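# Remove the arch's curved wooden support, leaving arch intact

## Task

Pull the curved wooden support (centering) out from beneath the arch so that the arch keeps standing and none of its blocks shift from where they sit; any number of the four arms may be used.

## Robot and tools

ROBOTS. Four identical i2rt Big YAM arms, arm1 to arm4. Each has six revolute joints, a two-finger gripper and a wrist camera (armN_cam_wrist). Fixed room cameras: cam_back, cam_front, cam_top. Reach is about 1.0 m from the joint1 axis. Feet (base_link) in the scene frame, each facing along its own +x: arm1 at (0.650, -0.006, 0.794) facing roughly -x... more precisely arm1's quaternion is near identity rotated about z by 180 deg, so it faces toward the centre; arm2 at (0.000, 0.656, 0.746), arm3 at (-0.649, 0.006, 0.801), arm4 at (-0.003, -0.653, 0.754). The arms sit around the work area and face inward. Table tops beneath the arms are at z = 0.720.

FRAME. One shared scene frame, origin on the floor, +z up, metres. The reported hand point lies between the finger pads, roughly 1 cm short of the tips. Fingers extend along the hand's +z; they open and close along its y. hand_target is the hand pose implied by the joint targets currently held; under load the actual hand may stop short. Printed hand positions grow less accurate at long reach.

JOINTS (radians, absolute; tolerance for done in brackets). joint1_rad -2.879..2.879 [0.045], rotates the arm about its foot, positive counter-clockwise seen from above, 0 = foot direction. joint2_rad 0..3.141 [0.14], shoulder: 0 has the upper arm pointing back and level, increasing raises it then swings it forward. joint3_rad 0..3.019 [0.09], elbow: 0 is fully folded, increasing opens. joint4_rad -1.692..1.57 [0.055], hand pitch, positive tilts fingers up. joint5_rad -1.57..1.57 [0.03], sideways swing, positive to the arm's right. joint6_rad -2.094..2.094 [0.035], hand roll, positive clockwise viewed from behind. gripper_m 0..0.093 [0.003], fingertip gap in metres, absolute.

TOOL move. Arguments arm1, arm2, arm3, arm4 (each an object, one per robot; omit a robot to leave its old command standing) and cameras. Inside a robot's object:
- joints: object of absolute targets keyed by the joint names above; include only those you want to change.
- target: list of 7 numbers [x, y, z, qw, qx, qy, qz], an absolute hand pose in the scene frame (metres, unit quaternion wxyz, same format as the printed hand line). The hand travels a straight line from its current hand_target to it. When target is given, joints may contain only gripper_m; anything else gets refused.
- speed: peak speed of that straight path, 0.002..0.5 m/s (default 0.25); rotation limited to twice that value in rad/s. Only valid together with target.
- min_time_s: 0.1..8 s, a floor on how long that robot's joint motions take; used alongside joints.
All motions in one call begin together. Hand paths of a call all finish together, paced by the slowest, and last 0.5 to 10 s. The controller keeps the commanded point within 100 mm and 20 degrees of the measured hand, and uses damped IK, favouring position. Expect a centimetre or more of final error, lag, drift off the line and overshoot of speed, especially near full stretch. Joint moves can swing the hand along wide curves since each joint moves at its own rate. Paths do not avoid obstacles or other arms.
cameras: list of names, or ["all"], or [] for none; default is all for an empty call and none otherwise. An empty move call returns full state, images and the scene number.

TOOL wait. seconds 0..10; nothing new is commanded; cameras as in move.

TOOL zoom_image. camera (one of the seven names, must be in the latest images) and region [x0, y0, x1, y1] in pixels from the top-left, at most 504 by 504.

TOOL finished_scene. scene: the current scene number. Call it last, only once the support is out and the arch stands unaided.

RESULTS. The move line lists every robot given motion: done, or its worst status. joint_status / hand_status describe the last accepted action. off_target: joint stopped short and may still be pushing. time_out: arm couldn't finish; each joint gets a nearby target (within 0.375, 0.375, 0.113, 0.225, 0.075, 0.3 rad) and keeps pressing; send the reported position to relax it. not_followed, "joint command not followed" or "pose unreachable": a safety check withheld the targets (gripper still acts); the robot may retry until new targets arrive. on_its_own lists uncommanded activity; its "held at" value is a target, not a reading. Robots under "as last shown" were not in the call; their status says "not commanded". The pictures line gives image order; images may trail state slightly. Joint velocities in rad/s (gripper m/s); "within noise" means still. Joint torques in N m, positive toward increasing angle, include gravity, have offsets; joints 3 and 4 wrap at ±28. Gripper: gripping a hard object reads up to 5 mm under its width (some up to 2 mm over); closed on nothing reads 0 to 0.003. Command about 5 mm below first-contact width for a firm grip; open well above the reading to release. A refused call cancels later move/wait/finished_scene calls in the same reply.

HAZARDS. Arms never stop on contact and push hard. Avoid arm-to-arm presses or strong hits, including a gripper closing on another robot's fingers; the collision check may react late and ignores fingers, housings and cameras. Don't knock objects out of the area or drop them from height; don't strike the arch or fixed things. Sustained pushing, heavy holding or long outstretched poses heat motors: MOTOR HOT appears near 85 C, and at 100 C the arm goes limp for a while (limit_stop_at_motor_heat); resend targets afterwards. The scene keeps running while you think, and loose items may occasionally be nudged. Move gently and smoothly; slide the support out slowly along its length without lifting the arch blocks.

Each tool is called after "Request:" by a JSON object that holds its "api" and its "payload".

## Session

Request:
{"api": "move", "payload": {}}

Scene clock: 0.00 s.
Joint torques (N m): no reading
Motor temperatures (°C): arm1=[38 34 37 30 33 32 34] | arm2=[37 32 31 34 36 30 31] | arm3=[30 39 35 33 32 33 37] | arm4=[33 33 32 36 36 28 38]
Heat: arm1: hottest joint1_rad 38 °C; arm2: hottest joint1_rad 37 °C; arm3: hottest joint2_rad 39 °C; arm4: hottest gripper 38 °C.
Joint velocities: within noise
arm1.joint_positions: joint1_rad=-0.338 joint2_rad=+0.579 joint3_rad=+1.357 joint4_rad=-1.551 joint5_rad=-0.092 joint6_rad=+0.681 gripper_m=+0.09396
arm1.joint_status: not commanded
arm1.hand: x=+0.4682 y=+0.0429 z=+1.2854 quat_wxyz=(+0.101, +0.807, -0.442, -0.380) (m; scene frame)
arm1.hand_target: x=+0.4697 y=+0.0423 z=+1.2939 quat_wxyz=(+0.102, +0.803, -0.439, -0.390) (m; scene frame)
arm1.hand_status: not commanded
arm2.joint_positions: joint1_rad=-0.491 joint2_rad=+0.571 joint3_rad=+1.396 joint4_rad=-1.145 joint5_rad=+0.158 joint6_rad=+0.378 gripper_m=+0.09396
arm2.joint_status: not commanded
arm2.hand: x=-0.1424 y=+0.4717 z=+1.3418 quat_wxyz=(-0.330, -0.780, -0.216, +0.486) (m; scene frame)
arm2.hand_target: x=-0.1404 y=+0.4751 z=+1.3501 quat_wxyz=(-0.336, -0.774, -0.213, +0.492) (m; scene frame)
arm2.hand_status: not commanded
arm3.joint_positions: joint1_rad=-0.617 joint2_rad=+0.648 joint3_rad=+1.424 joint4_rad=-1.441 joint5_rad=-0.053 joint6_rad=+0.679 gripper_m=+0.09396
arm3.joint_status: not commanded
arm3.hand: x=-0.4492 y=-0.1083 z=+1.3285 quat_wxyz=(-0.435, -0.518, -0.735, -0.041) (m; scene frame)
arm3.hand_target: x=-0.4509 y=-0.1071 z=+1.3401 quat_wxyz=(-0.447, -0.514, -0.731, -0.042) (m; scene frame)
arm3.hand_status: not commanded
arm4.joint_positions: joint1_rad=-0.377 joint2_rad=+0.615 joint3_rad=+1.493 joint4_rad=-1.274 joint5_rad=+0.157 joint6_rad=-0.616 gripper_m=+0.09396
arm4.joint_status: not commanded
arm4.hand: x=+0.0978 y=-0.4603 z=+1.3602 quat_wxyz=(-0.554, +0.623, -0.545, -0.090) (m; scene frame)
arm4.hand_target: x=+0.0963 y=-0.4637 z=+1.3683 quat_wxyz=(-0.562, +0.618, -0.542, -0.093) (m; scene frame)
arm4.hand_status: not commanded
pictures: arm1_cam_wrist, arm2_cam_wrist, arm3_cam_wrist, arm4_cam_wrist, cam_back, cam_front, cam_top

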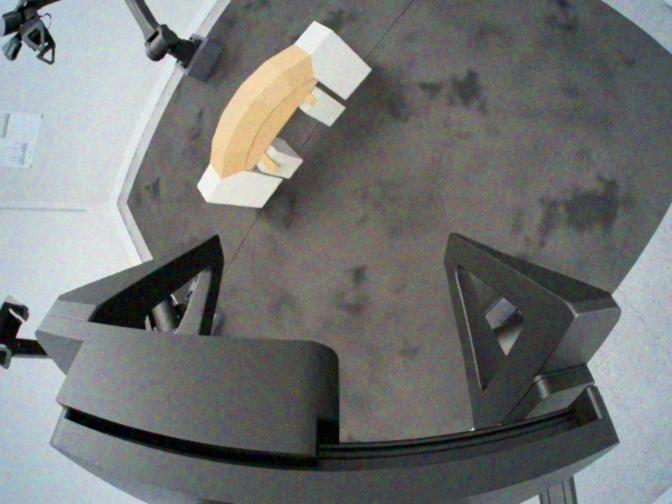

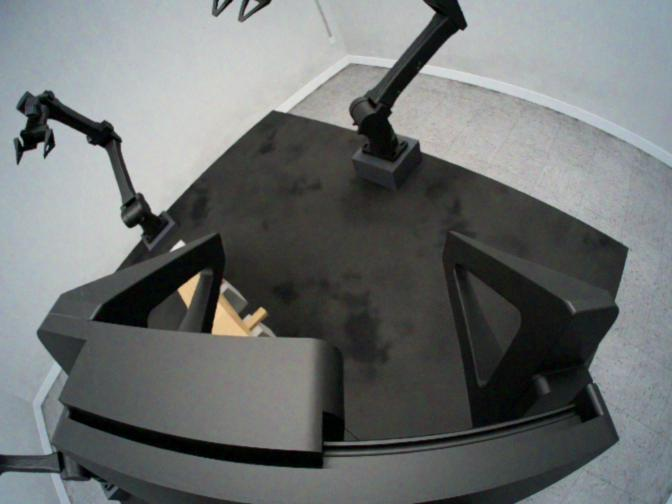

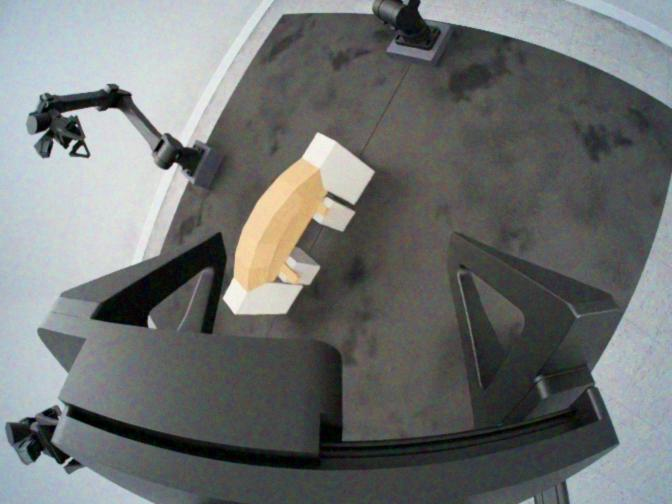

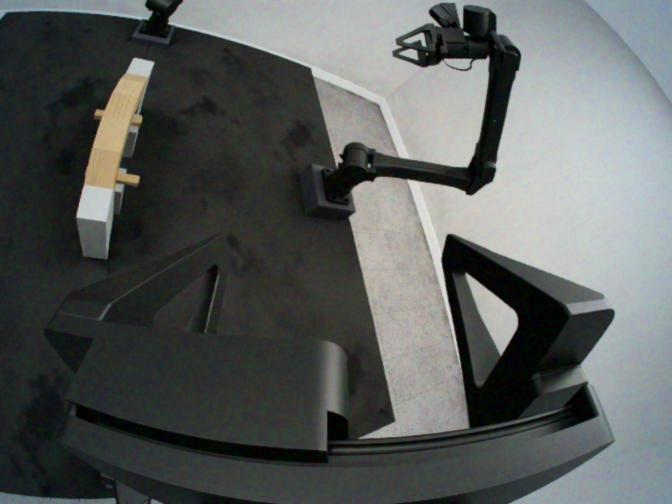

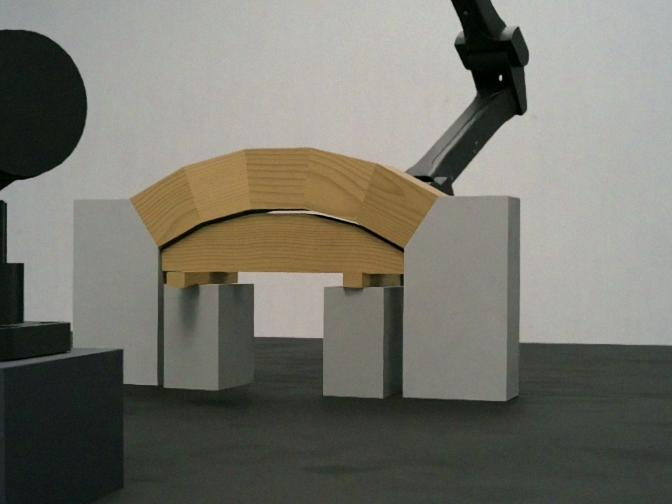

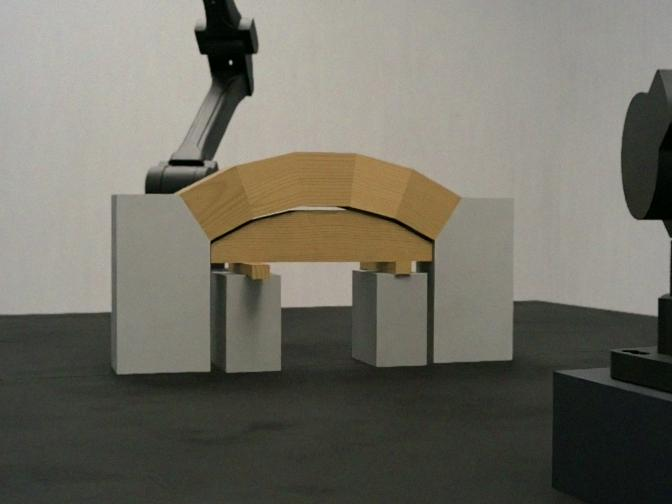

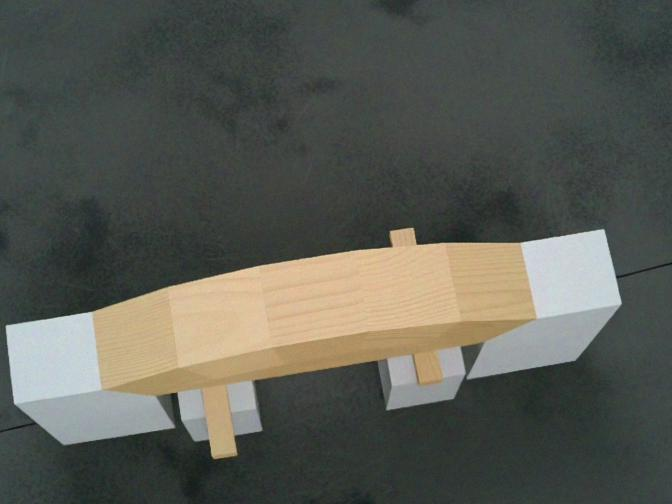

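Request:
{"api": "zoom_image", "payload": {"camera": "cam_back", "region": [120, 130, 460, 410]}}

Request:
{"api": "zoom_image", "payload": {"camera": "cam_front", "region": [160, 140, 480, 390]}}

Request:
{"api": "zoom_image", "payload": {"camera": "cam_top", "region": [150, 210, 500, 480]}}

Request:
{"api": "zoom_image", "payload": {"camera": "arm3_cam_wrist", "region": [200, 110, 400, 330]}}

Request:
{"api": "zoom_image", "payload": {"camera": "arm1_cam_wrist", "region": [180, 10, 400, 220]}}

Request:
{"api": "zoom_image", "payload": {"camera": "arm4_cam_wrist", "region": [50, 40, 200, 280]}}

Scaled by 1.482 from the camera's 672x504 image, which has a finer 960x720 frame.

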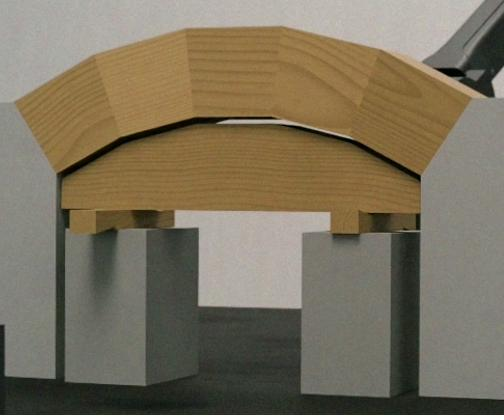

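Scaled by 1.575 from the camera's 672x504 image, which has a finer 960x720 frame.

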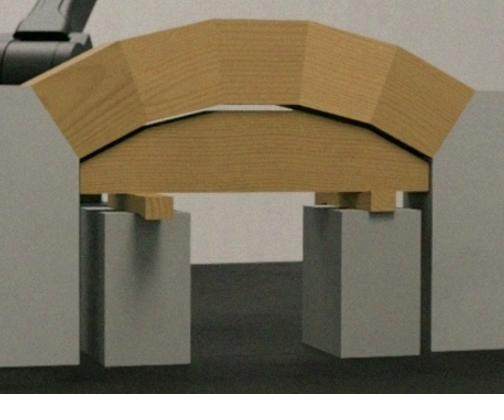

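Scaled by 1.440 from the camera's 672x504 image, which has a finer 960x720 frame.

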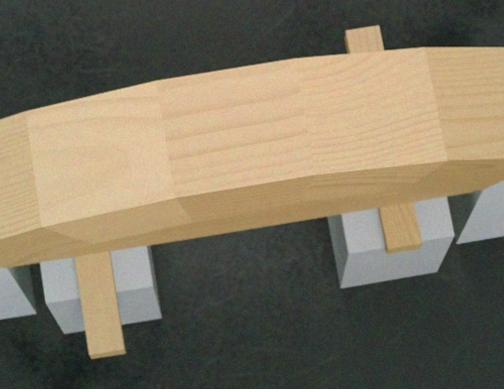

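Scaled by 2.291 from the camera's 672x504 image, which has a finer 960x720 frame.

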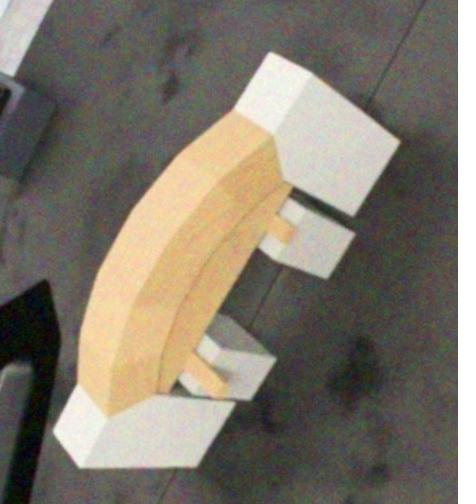

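Scaled by 2.291 from the camera's 672x504 image, which has a finer 960x720 frame.

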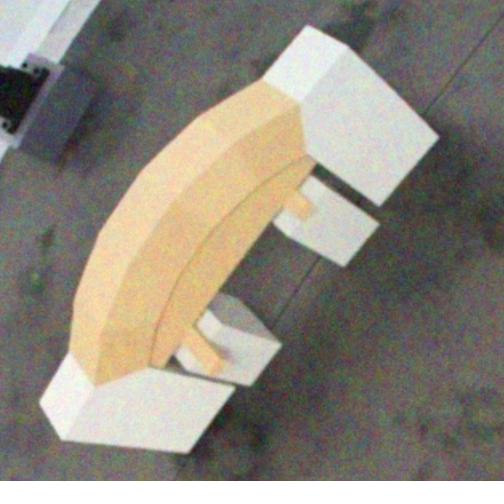

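Scaled by 2.100 from the camera's 672x504 image, which has a finer 960x720 frame.

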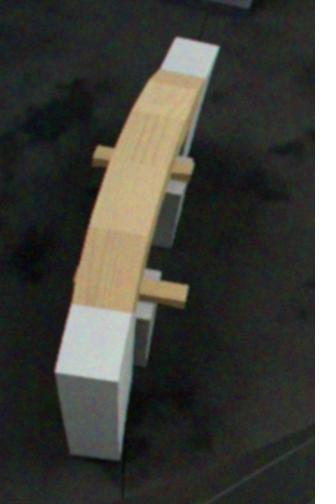

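Request:
{"api": "zoom_image", "payload": {"camera": "cam_back", "region": [150, 255, 270, 305]}}

Request:
{"api": "zoom_image", "payload": {"camera": "cam_back", "region": [310, 255, 430, 305]}}

Request:
{"api": "zoom_image", "payload": {"camera": "cam_front", "region": [200, 250, 300, 290]}}

Request:
{"api": "zoom_image", "payload": {"camera": "cam_front", "region": [345, 250, 445, 290]}}

Request:
{"api": "zoom_image", "payload": {"camera": "cam_front", "region": [200, 190, 320, 280]}}

Request:
{"api": "zoom_image", "payload": {"camera": "cam_front", "region": [330, 190, 450, 280]}}

Scaled by 4.200 from the camera's 672x504 image, which has a finer 960x720 frame.

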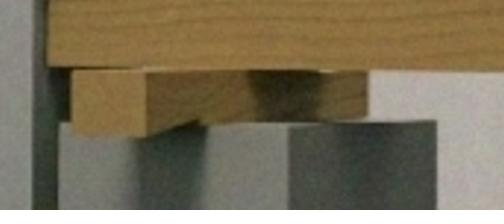

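Scaled by 4.200 from the camera's 672x504 image, which has a finer 960x720 frame.

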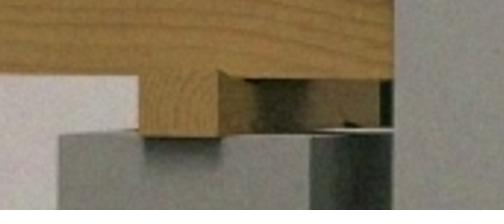

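Scaled by 5.040 from the camera's 672x504 image, which has a finer 960x720 frame.

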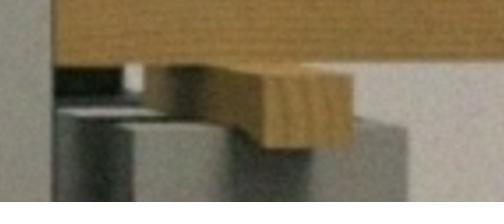

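Scaled by 5.040 from the camera's 672x504 image, which has a finer 960x720 frame.

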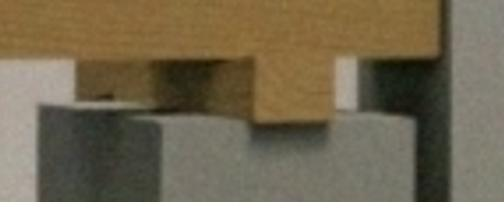

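Scaled by 4.200 from the camera's 672x504 image, which has a finer 960x720 frame.

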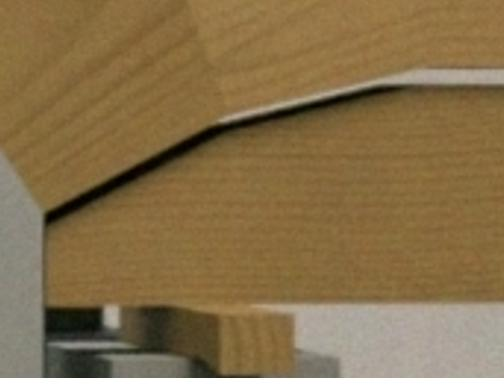

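Scaled by 4.200 from the camera's 672x504 image, which has a finer 960x720 frame.

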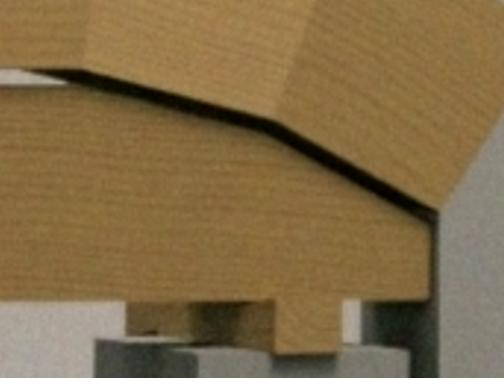

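Request:
{"api": "move", "payload": {"arm3": {"target":[-0.16,0.013,0.855,0.7064,0.0308,0.7064,-0.0308],"speed":0.15,"joints":{"gripper_m":0.0}}, "arm1": {"target":[0.205,-0.019,0.855,0.4777,0.4777,-0.5212,-0.5212],"speed":0.15}, "cameras": ["all"]}}

Scene clock: 11.00 s.
Joint torques (N m): arm1=[0.79 -7.47 1.42 3.54 0.13 -0.07] | arm2=[1.2 3.72 9.51 2.47 0.1 -0.03] | arm3=[0.15 -10.17 2.91 2.29 -0.01 -0.01] | arm4=[-1.03 4.31 8.29 2.36 0.04 0.08]
Motor temperatures (°C): arm1=[38 34 38 30 32 32 34] | arm2=[36 32 32 34 36 29 31] | arm3=[30 39 38 33 32 33 37] | arm4=[33 33 33 36 36 28 38]
Heat: arm1: hottest joint1_rad 38 °C; arm2: hottest joint1_rad 36 °C; arm3: hottest joint2_rad 39 °C; arm4: hottest gripper 38 °C.
move: arm1 off_target; arm3 off_target
Joint velocities: within noise
arm1.joint_positions: joint1_rad=+0.113 joint2_rad=+1.942 joint3_rad=+0.303 joint4_rad=+1.561 joint5_rad=+0.189 joint6_rad=+1.580 gripper_m=+0.09396
arm1.joint_status: not commanded
arm1.hand: x=+0.2089 y=-0.0122 z=+0.8545 quat_wxyz=(+0.453, +0.494, -0.540, -0.509) (m; scene frame)
arm1.hand_target: x=+0.2050 y=-0.0190 z=+0.8555 quat_wxyz=(+0.464, +0.490, -0.536, -0.508) (m; scene frame)
arm1.hand_status: off_target (0.008 m and 4.3 deg from the pose sent, 0.508 m and 61.0 deg at the start; a joint's target at an end of its range on 24 of 142 steps)
arm2, arm4: as last shown
arm3.joint_positions: joint1_rad=+0.028 joint2_rad=+1.994 joint3_rad=+0.418 joint4_rad=+1.535 joint5_rad=+0.164 joint6_rad=+0.022 gripper_m=+0.00017
arm3.joint_status: all done
arm3.hand: x=-0.1651 y=+0.0094 z=+0.8531 quat_wxyz=(-0.690, -0.038, -0.723, +0.031) (m; scene frame)
arm3.hand_target: x=-0.1600 y=+0.0130 z=+0.8553 quat_wxyz=(-0.697, -0.032, -0.715, +0.031) (m; scene frame)
arm3.hand_status: off_target (0.007 m and 2.8 deg from the pose sent, 0.568 m and 65.4 deg at the start; a joint's target at an end of its range on 25 of 142 steps)
pictures: arm1_cam_wrist, arm2_cam_wrist, arm3_cam_wrist, arm4_cam_wrist, cam_back, cam_front, cam_top
camera_calibration:
arm1_cam_wrist: T_world_to_cam=[[0.0865367, 0.00540193, -0.996234, 0.832078], [0.493354, -0.868992, 0.0381427, -0.143095], [-0.865513, -0.494797, -0.0778648, 0.36909], [0, 0, 0, 1]] pos_world=[0.318043, 0.0537808, 0.863142]
arm3_cam_wrist: T_world_to_cam=[[-0.0844075, -0.996346, -0.0130111, 0.00734762], [-0.642827, 0.0644261, -0.763298, 0.546421], [0.761347, -0.0560642, -0.645916, 0.805082], [0, 0, 0, 1]] pos_world=[-0.261073, 0.0172532, 0.937193]

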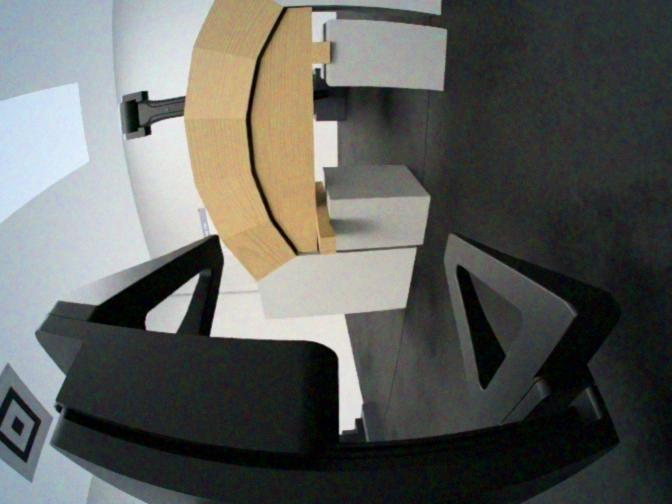

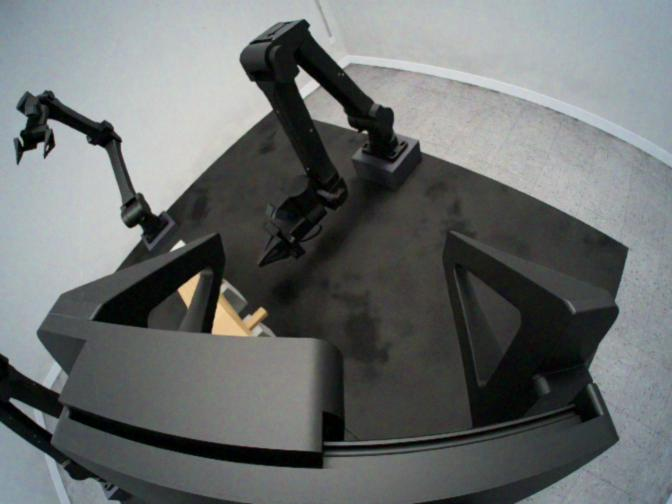

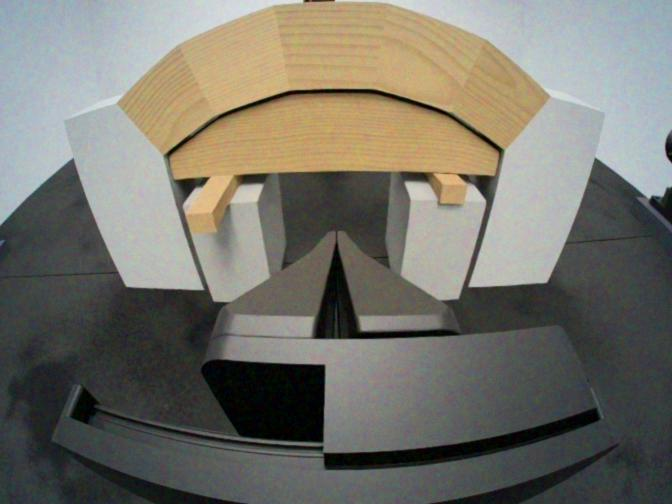

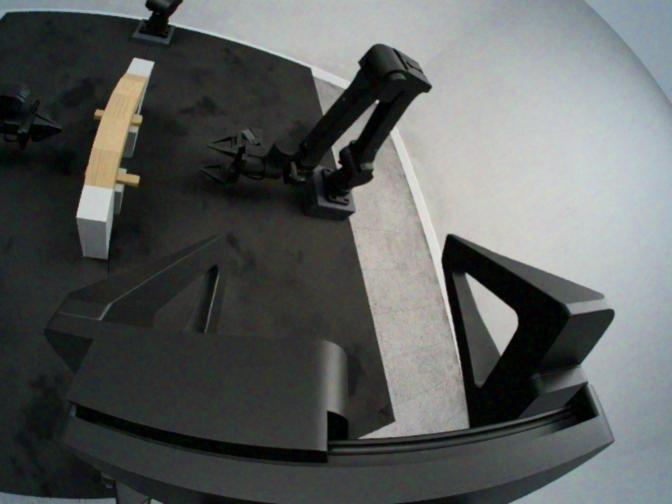

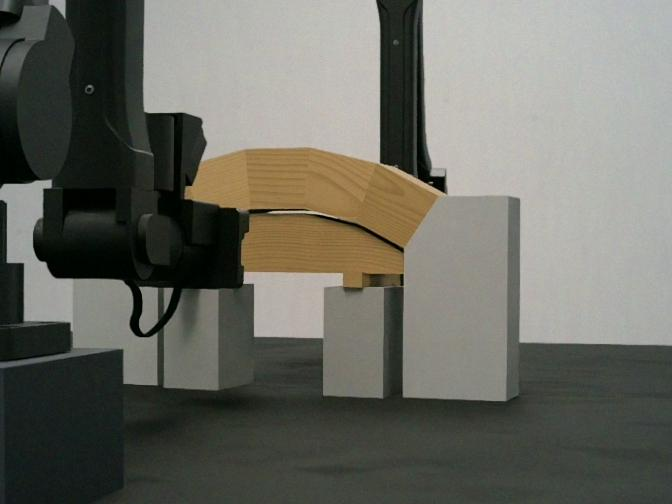

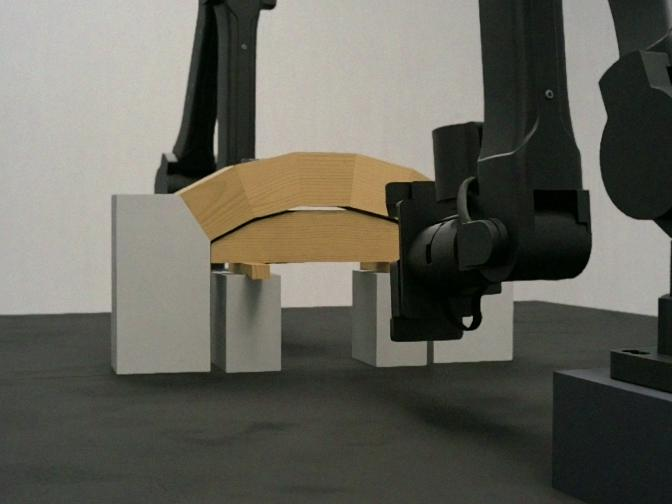

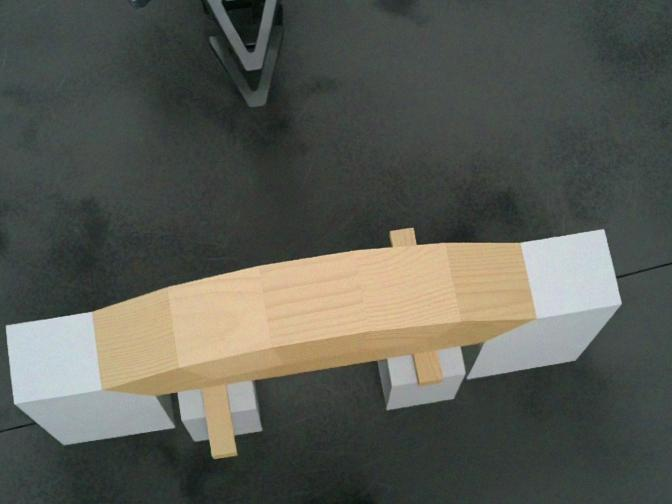

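Request:
{"api": "move", "payload": {"arm3": {"target":[-0.078,0.0015,0.872,0.7064,0.0308,0.7064,-0.0308],"speed":0.15}, "arm1": {"target":[0.068,-0.011,0.875,0.4777,0.4777,-0.5212,-0.5212],"speed":0.15}, "cameras": ["all"]}}

Scene clock: 17.20 s.
Joint torques (N m): arm1=[-1.67 -10.75 4.85 1.66 -0.11 -0.2] | arm2=[1.2 3.49 9.51 2.41 0.11 -0.02] | arm3=[-1.03 -13.16 5.7 0.99 -0.01 -0.04] | arm4=[-1.08 4.66 8.25 2.37 0.05 0.08]
Motor temperatures (°C): arm1=[38 34 38 30 32 32 34] | arm2=[36 32 33 34 35 29 30] | arm3=[30 40 38 33 32 33 37] | arm4=[33 33 33 36 36 28 38]
Heat: arm1: hottest joint1_rad 38 °C; arm2: hottest joint1_rad 36 °C; arm3: hottest joint2_rad 40 °C; arm4: hottest gripper 38 °C.
move: arm1 off_target; arm3 done
Joint velocities: within noise
arm1.joint_positions: joint1_rad=+0.088 joint2_rad=+1.960 joint3_rad=+0.648 joint4_rad=+1.323 joint5_rad=+0.139 joint6_rad=+1.580 gripper_m=+0.09396
arm1.joint_status: not commanded
arm1.hand: x=+0.0777 y=-0.0184 z=+0.8852 quat_wxyz=(+0.485, +0.476, -0.515, -0.522) (m; scene frame)
arm1.hand_target: x=+0.0687 y=-0.0108 z=+0.8751 quat_wxyz=(+0.478, +0.478, -0.521, -0.521) (m; scene frame)
arm1.hand_status: off_target (0.016 m and 1.2 deg from the pose sent, 0.142 m and 4.3 deg at the start)
arm2, arm4: as last shown
arm3.joint_positions: joint1_rad=-0.001 joint2_rad=+1.994 joint3_rad=+0.621 joint4_rad=+1.372 joint5_rad=+0.118 joint6_rad=+0.017 gripper_m=+0.00017
arm3.joint_status: not commanded
arm3.hand: x=-0.0870 y=+0.0063 z=+0.8697 quat_wxyz=(-0.704, -0.032, -0.709, +0.025) (m; scene frame)
arm3.hand_target: x=-0.0783 y=+0.0014 z=+0.8721 quat_wxyz=(-0.706, -0.031, -0.706, +0.031) (m; scene frame)
arm3.hand_status: done (0.010 m and 0.8 deg from the pose sent, 0.089 m and 2.8 deg at the start)
pictures: arm1_cam_wrist, arm2_cam_wrist, arm3_cam_wrist, arm4_cam_wrist, cam_back, cam_front, cam_top
camera_calibration:
arm1_cam_wrist: T_world_to_cam=[[-0.00278611, -0.00179451, -0.999995, 0.884203], [0.517811, -0.855495, 0.0000925122, -0.0529994], [-0.85549, -0.517808, 0.00331272, 0.181748], [0, 0, 0, 1]] pos_world=[0.18539, 0.0503563, 0.8836]
arm3_cam_wrist: T_world_to_cam=[[-0.0668108, -0.997661, -0.0144396, 0.01388], [-0.613885, 0.0525103, -0.787647, 0.633086], [0.786563, -0.0437591, -0.615958, 0.732222], [0, 0, 0, 1]] pos_world=[-0.18637, 0.0126454, 0.949866]

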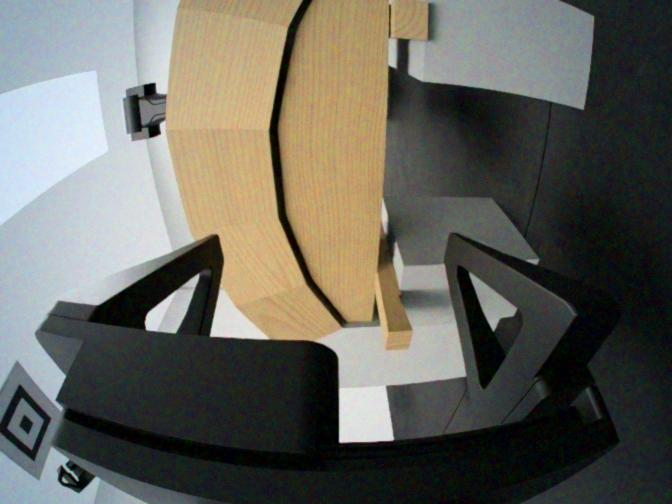

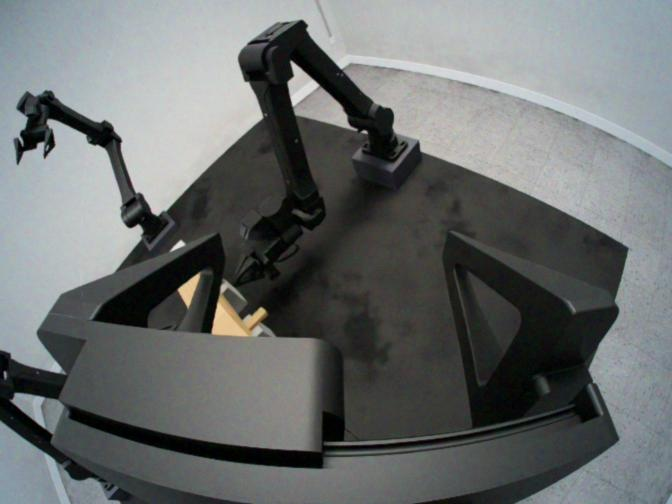

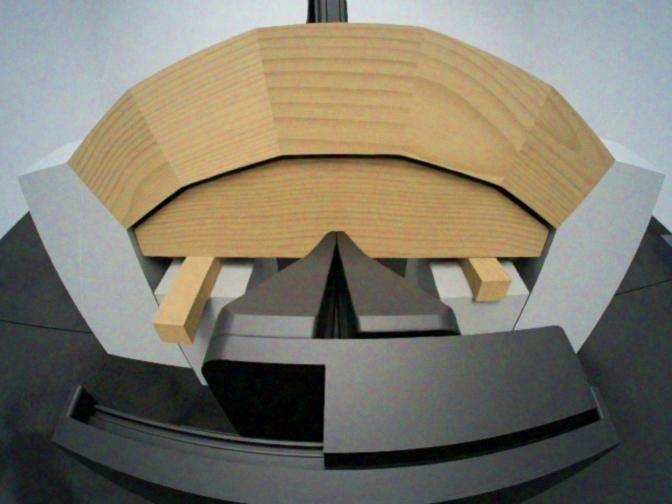

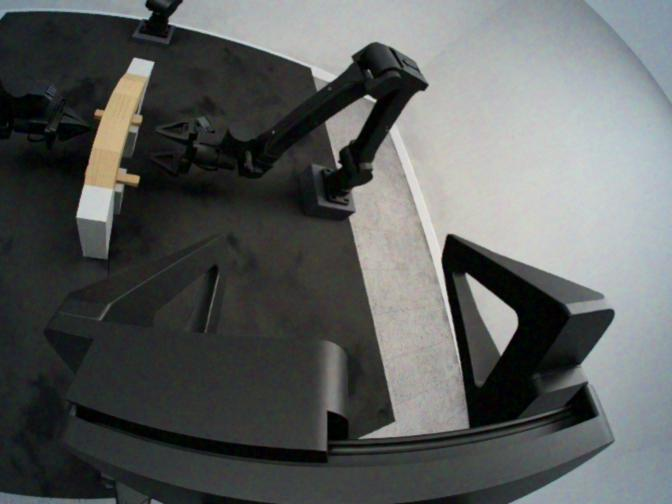

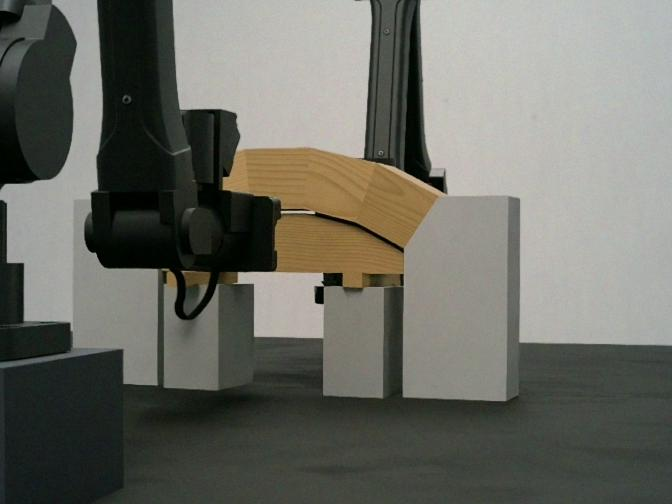

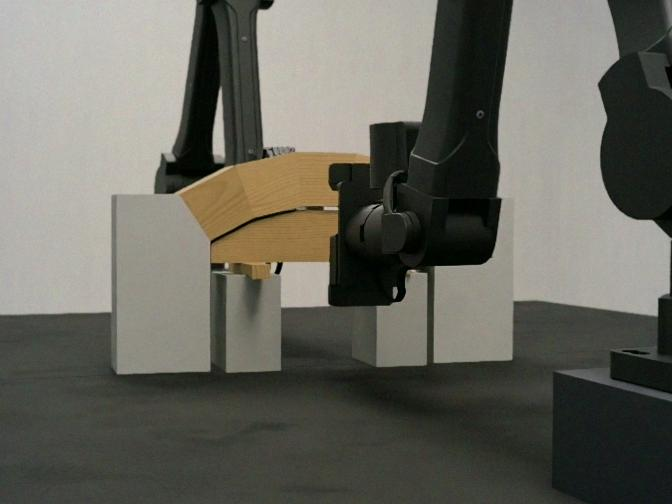

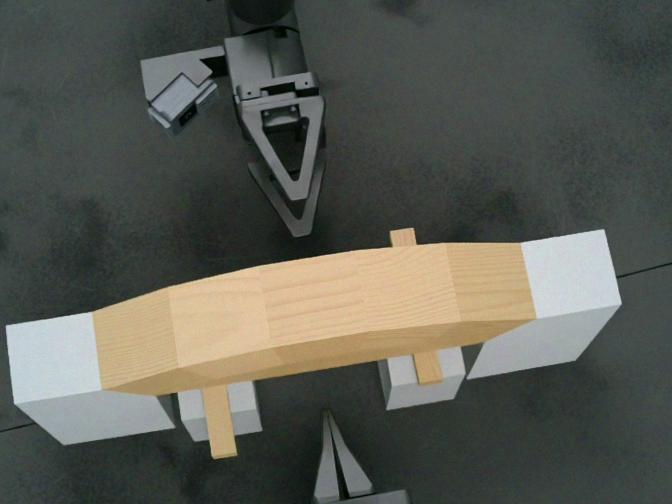

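Request:
{"api": "move", "payload": {"arm3": {"target":[-0.022,-0.0055,0.874,0.7064,0.0308,0.7064,-0.0308],"speed":0.05}, "cameras": ["arm1_cam_wrist","arm3_cam_wrist","cam_top","cam_front","cam_back"]}}

Scene clock: 19.57 s.
Joint torques (N m): arm1=[-1.61 -10.75 4.89 1.66 -0.11 -0.21] | arm2=[1.14 3.96 9.51 2.44 0.1 -0.01] | arm3=[-1.08 -12.98 8.17 0.84 -0.02 -0.03] | arm4=[-1.26 4.37 8.25 2.25 0.06 0.07]
Motor temperatures (°C): arm1=[38 34 38 30 32 32 34] | arm2=[36 32 33 34 35 29 30] | arm3=[30 40 38 33 32 33 37] | arm4=[33 33 33 36 36 28 38]
Heat: arm1: hottest joint1_rad 38 °C; arm2: hottest joint1_rad 36 °C; arm3: hottest joint2_rad 40 °C; arm4: hottest gripper 38 °C.
move: arm3 off_target
Joint velocities: within noise
arm1, arm2, arm4: as last shown
arm3.joint_positions: joint1_rad=-0.020 joint2_rad=+2.016 joint3_rad=+0.763 joint4_rad=+1.259 joint5_rad=+0.099 joint6_rad=+0.017 gripper_m=+0.00017
arm3.joint_status: not commanded
arm3.hand: x=-0.0354 y=+0.0003 z=+0.8783 quat_wxyz=(-0.707, -0.032, -0.706, +0.025) (m; scene frame)
arm3.hand_target: x=-0.0228 y=-0.0054 z=+0.8741 quat_wxyz=(-0.706, -0.031, -0.707, +0.031) (m; scene frame)
arm3.hand_status: off_target (0.015 m and 0.7 deg from the pose sent, 0.066 m and 0.8 deg at the start)
pictures: arm1_cam_wrist, arm3_cam_wrist, cam_back, cam_front, cam_top
camera_calibration:
arm1_cam_wrist: T_world_to_cam=[[-0.00278611, -0.00179451, -0.999995, 0.884203], [0.517811, -0.855495, 0.0000925122, -0.0529994], [-0.85549, -0.517808, 0.00331272, 0.181748], [0, 0, 0, 1]] pos_world=[0.18539, 0.0503563, 0.8836]
arm3_cam_wrist: T_world_to_cam=[[-0.065864, -0.997712, -0.0152256, 0.0121939], [-0.607325, 0.0521902, -0.792737, 0.676682], [0.791718, -0.042966, -0.609373, 0.691108], [0, 0, 0, 1]] pos_world=[-0.135394, 0.00654402, 0.95776]

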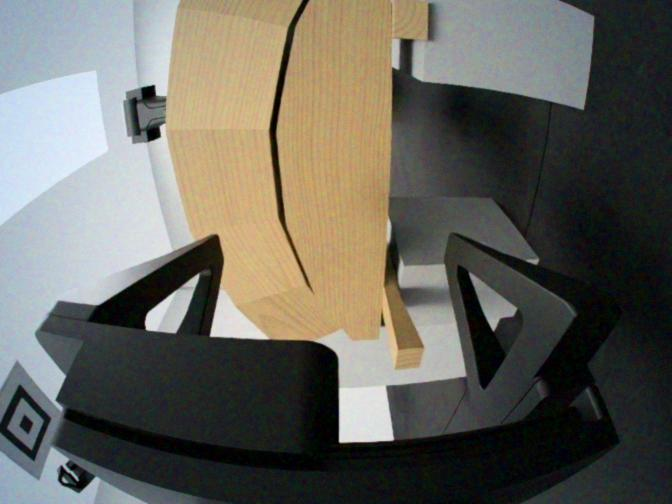

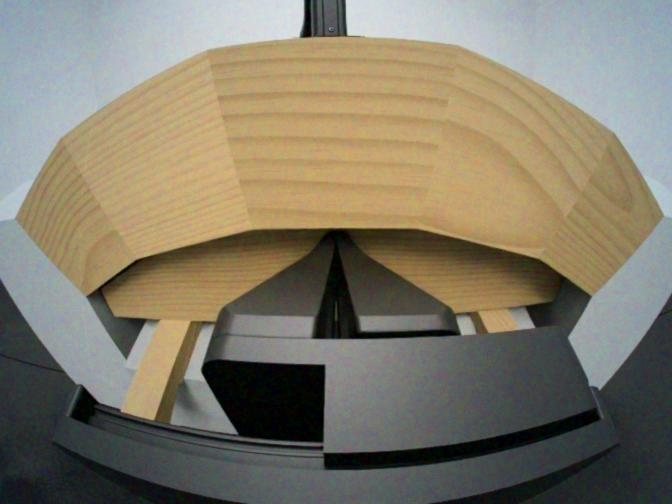

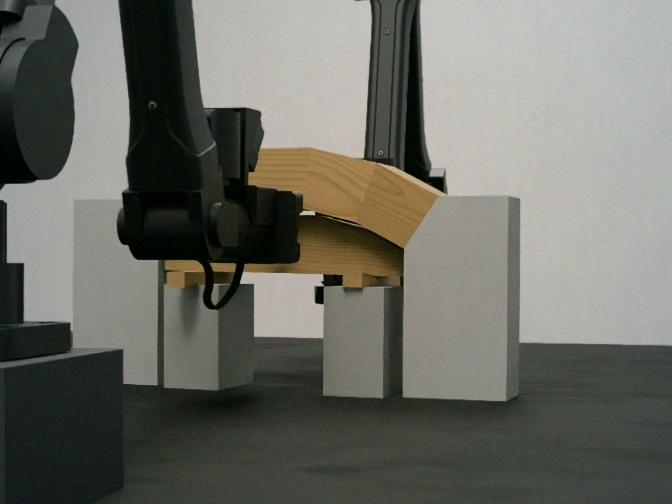

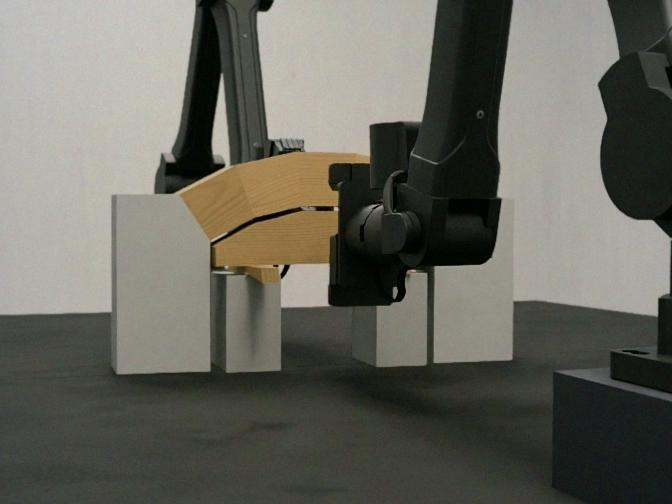

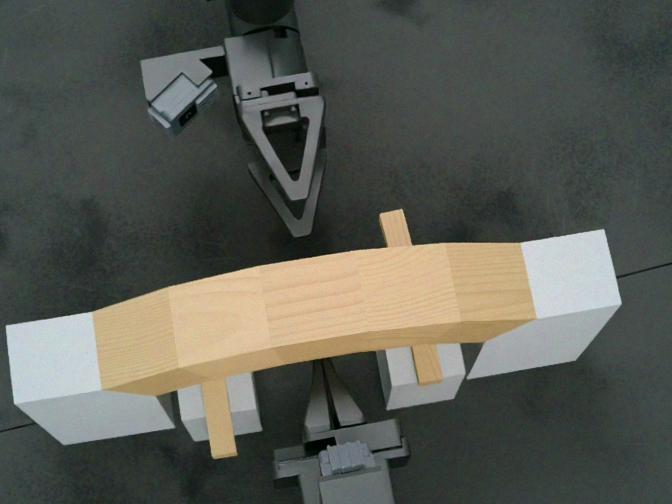

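Request:
{"api": "zoom_image", "payload": {"camera": "cam_front", "region": [190, 180, 350, 300]}}

Request:
{"api": "zoom_image", "payload": {"camera": "cam_back", "region": [280, 190, 440, 310]}}

Request:
{"api": "zoom_image", "payload": {"camera": "cam_top", "region": [180, 190, 480, 470]}}

Request:
{"api": "zoom_image", "payload": {"camera": "arm3_cam_wrist", "region": [60, 200, 600, 440]}}

Scaled by 3.150 from the camera's 672x504 image, which has a finer 960x720 frame.

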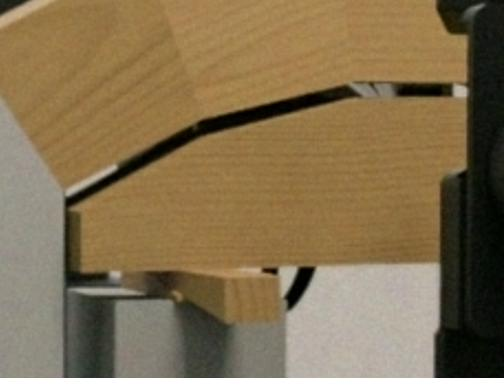

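Scaled by 3.150 from the camera's 672x504 image, which has a finer 960x720 frame.

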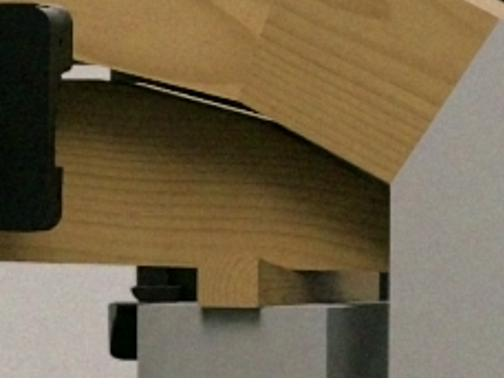

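Scaled by 1.680 from the camera's 672x504 image, which has a finer 960x720 frame.

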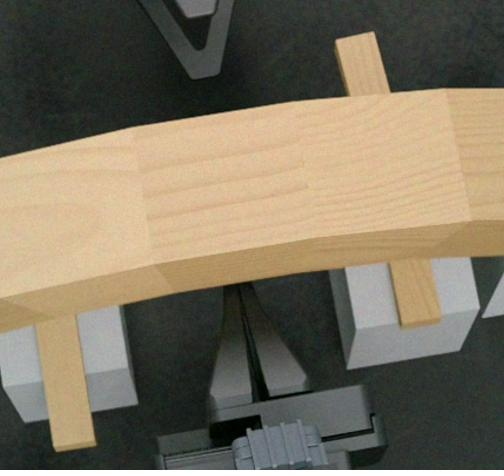

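Region (60, 200, 600, 440) is 540x240 pixels. A region can be at most 504 by 504 pixels.


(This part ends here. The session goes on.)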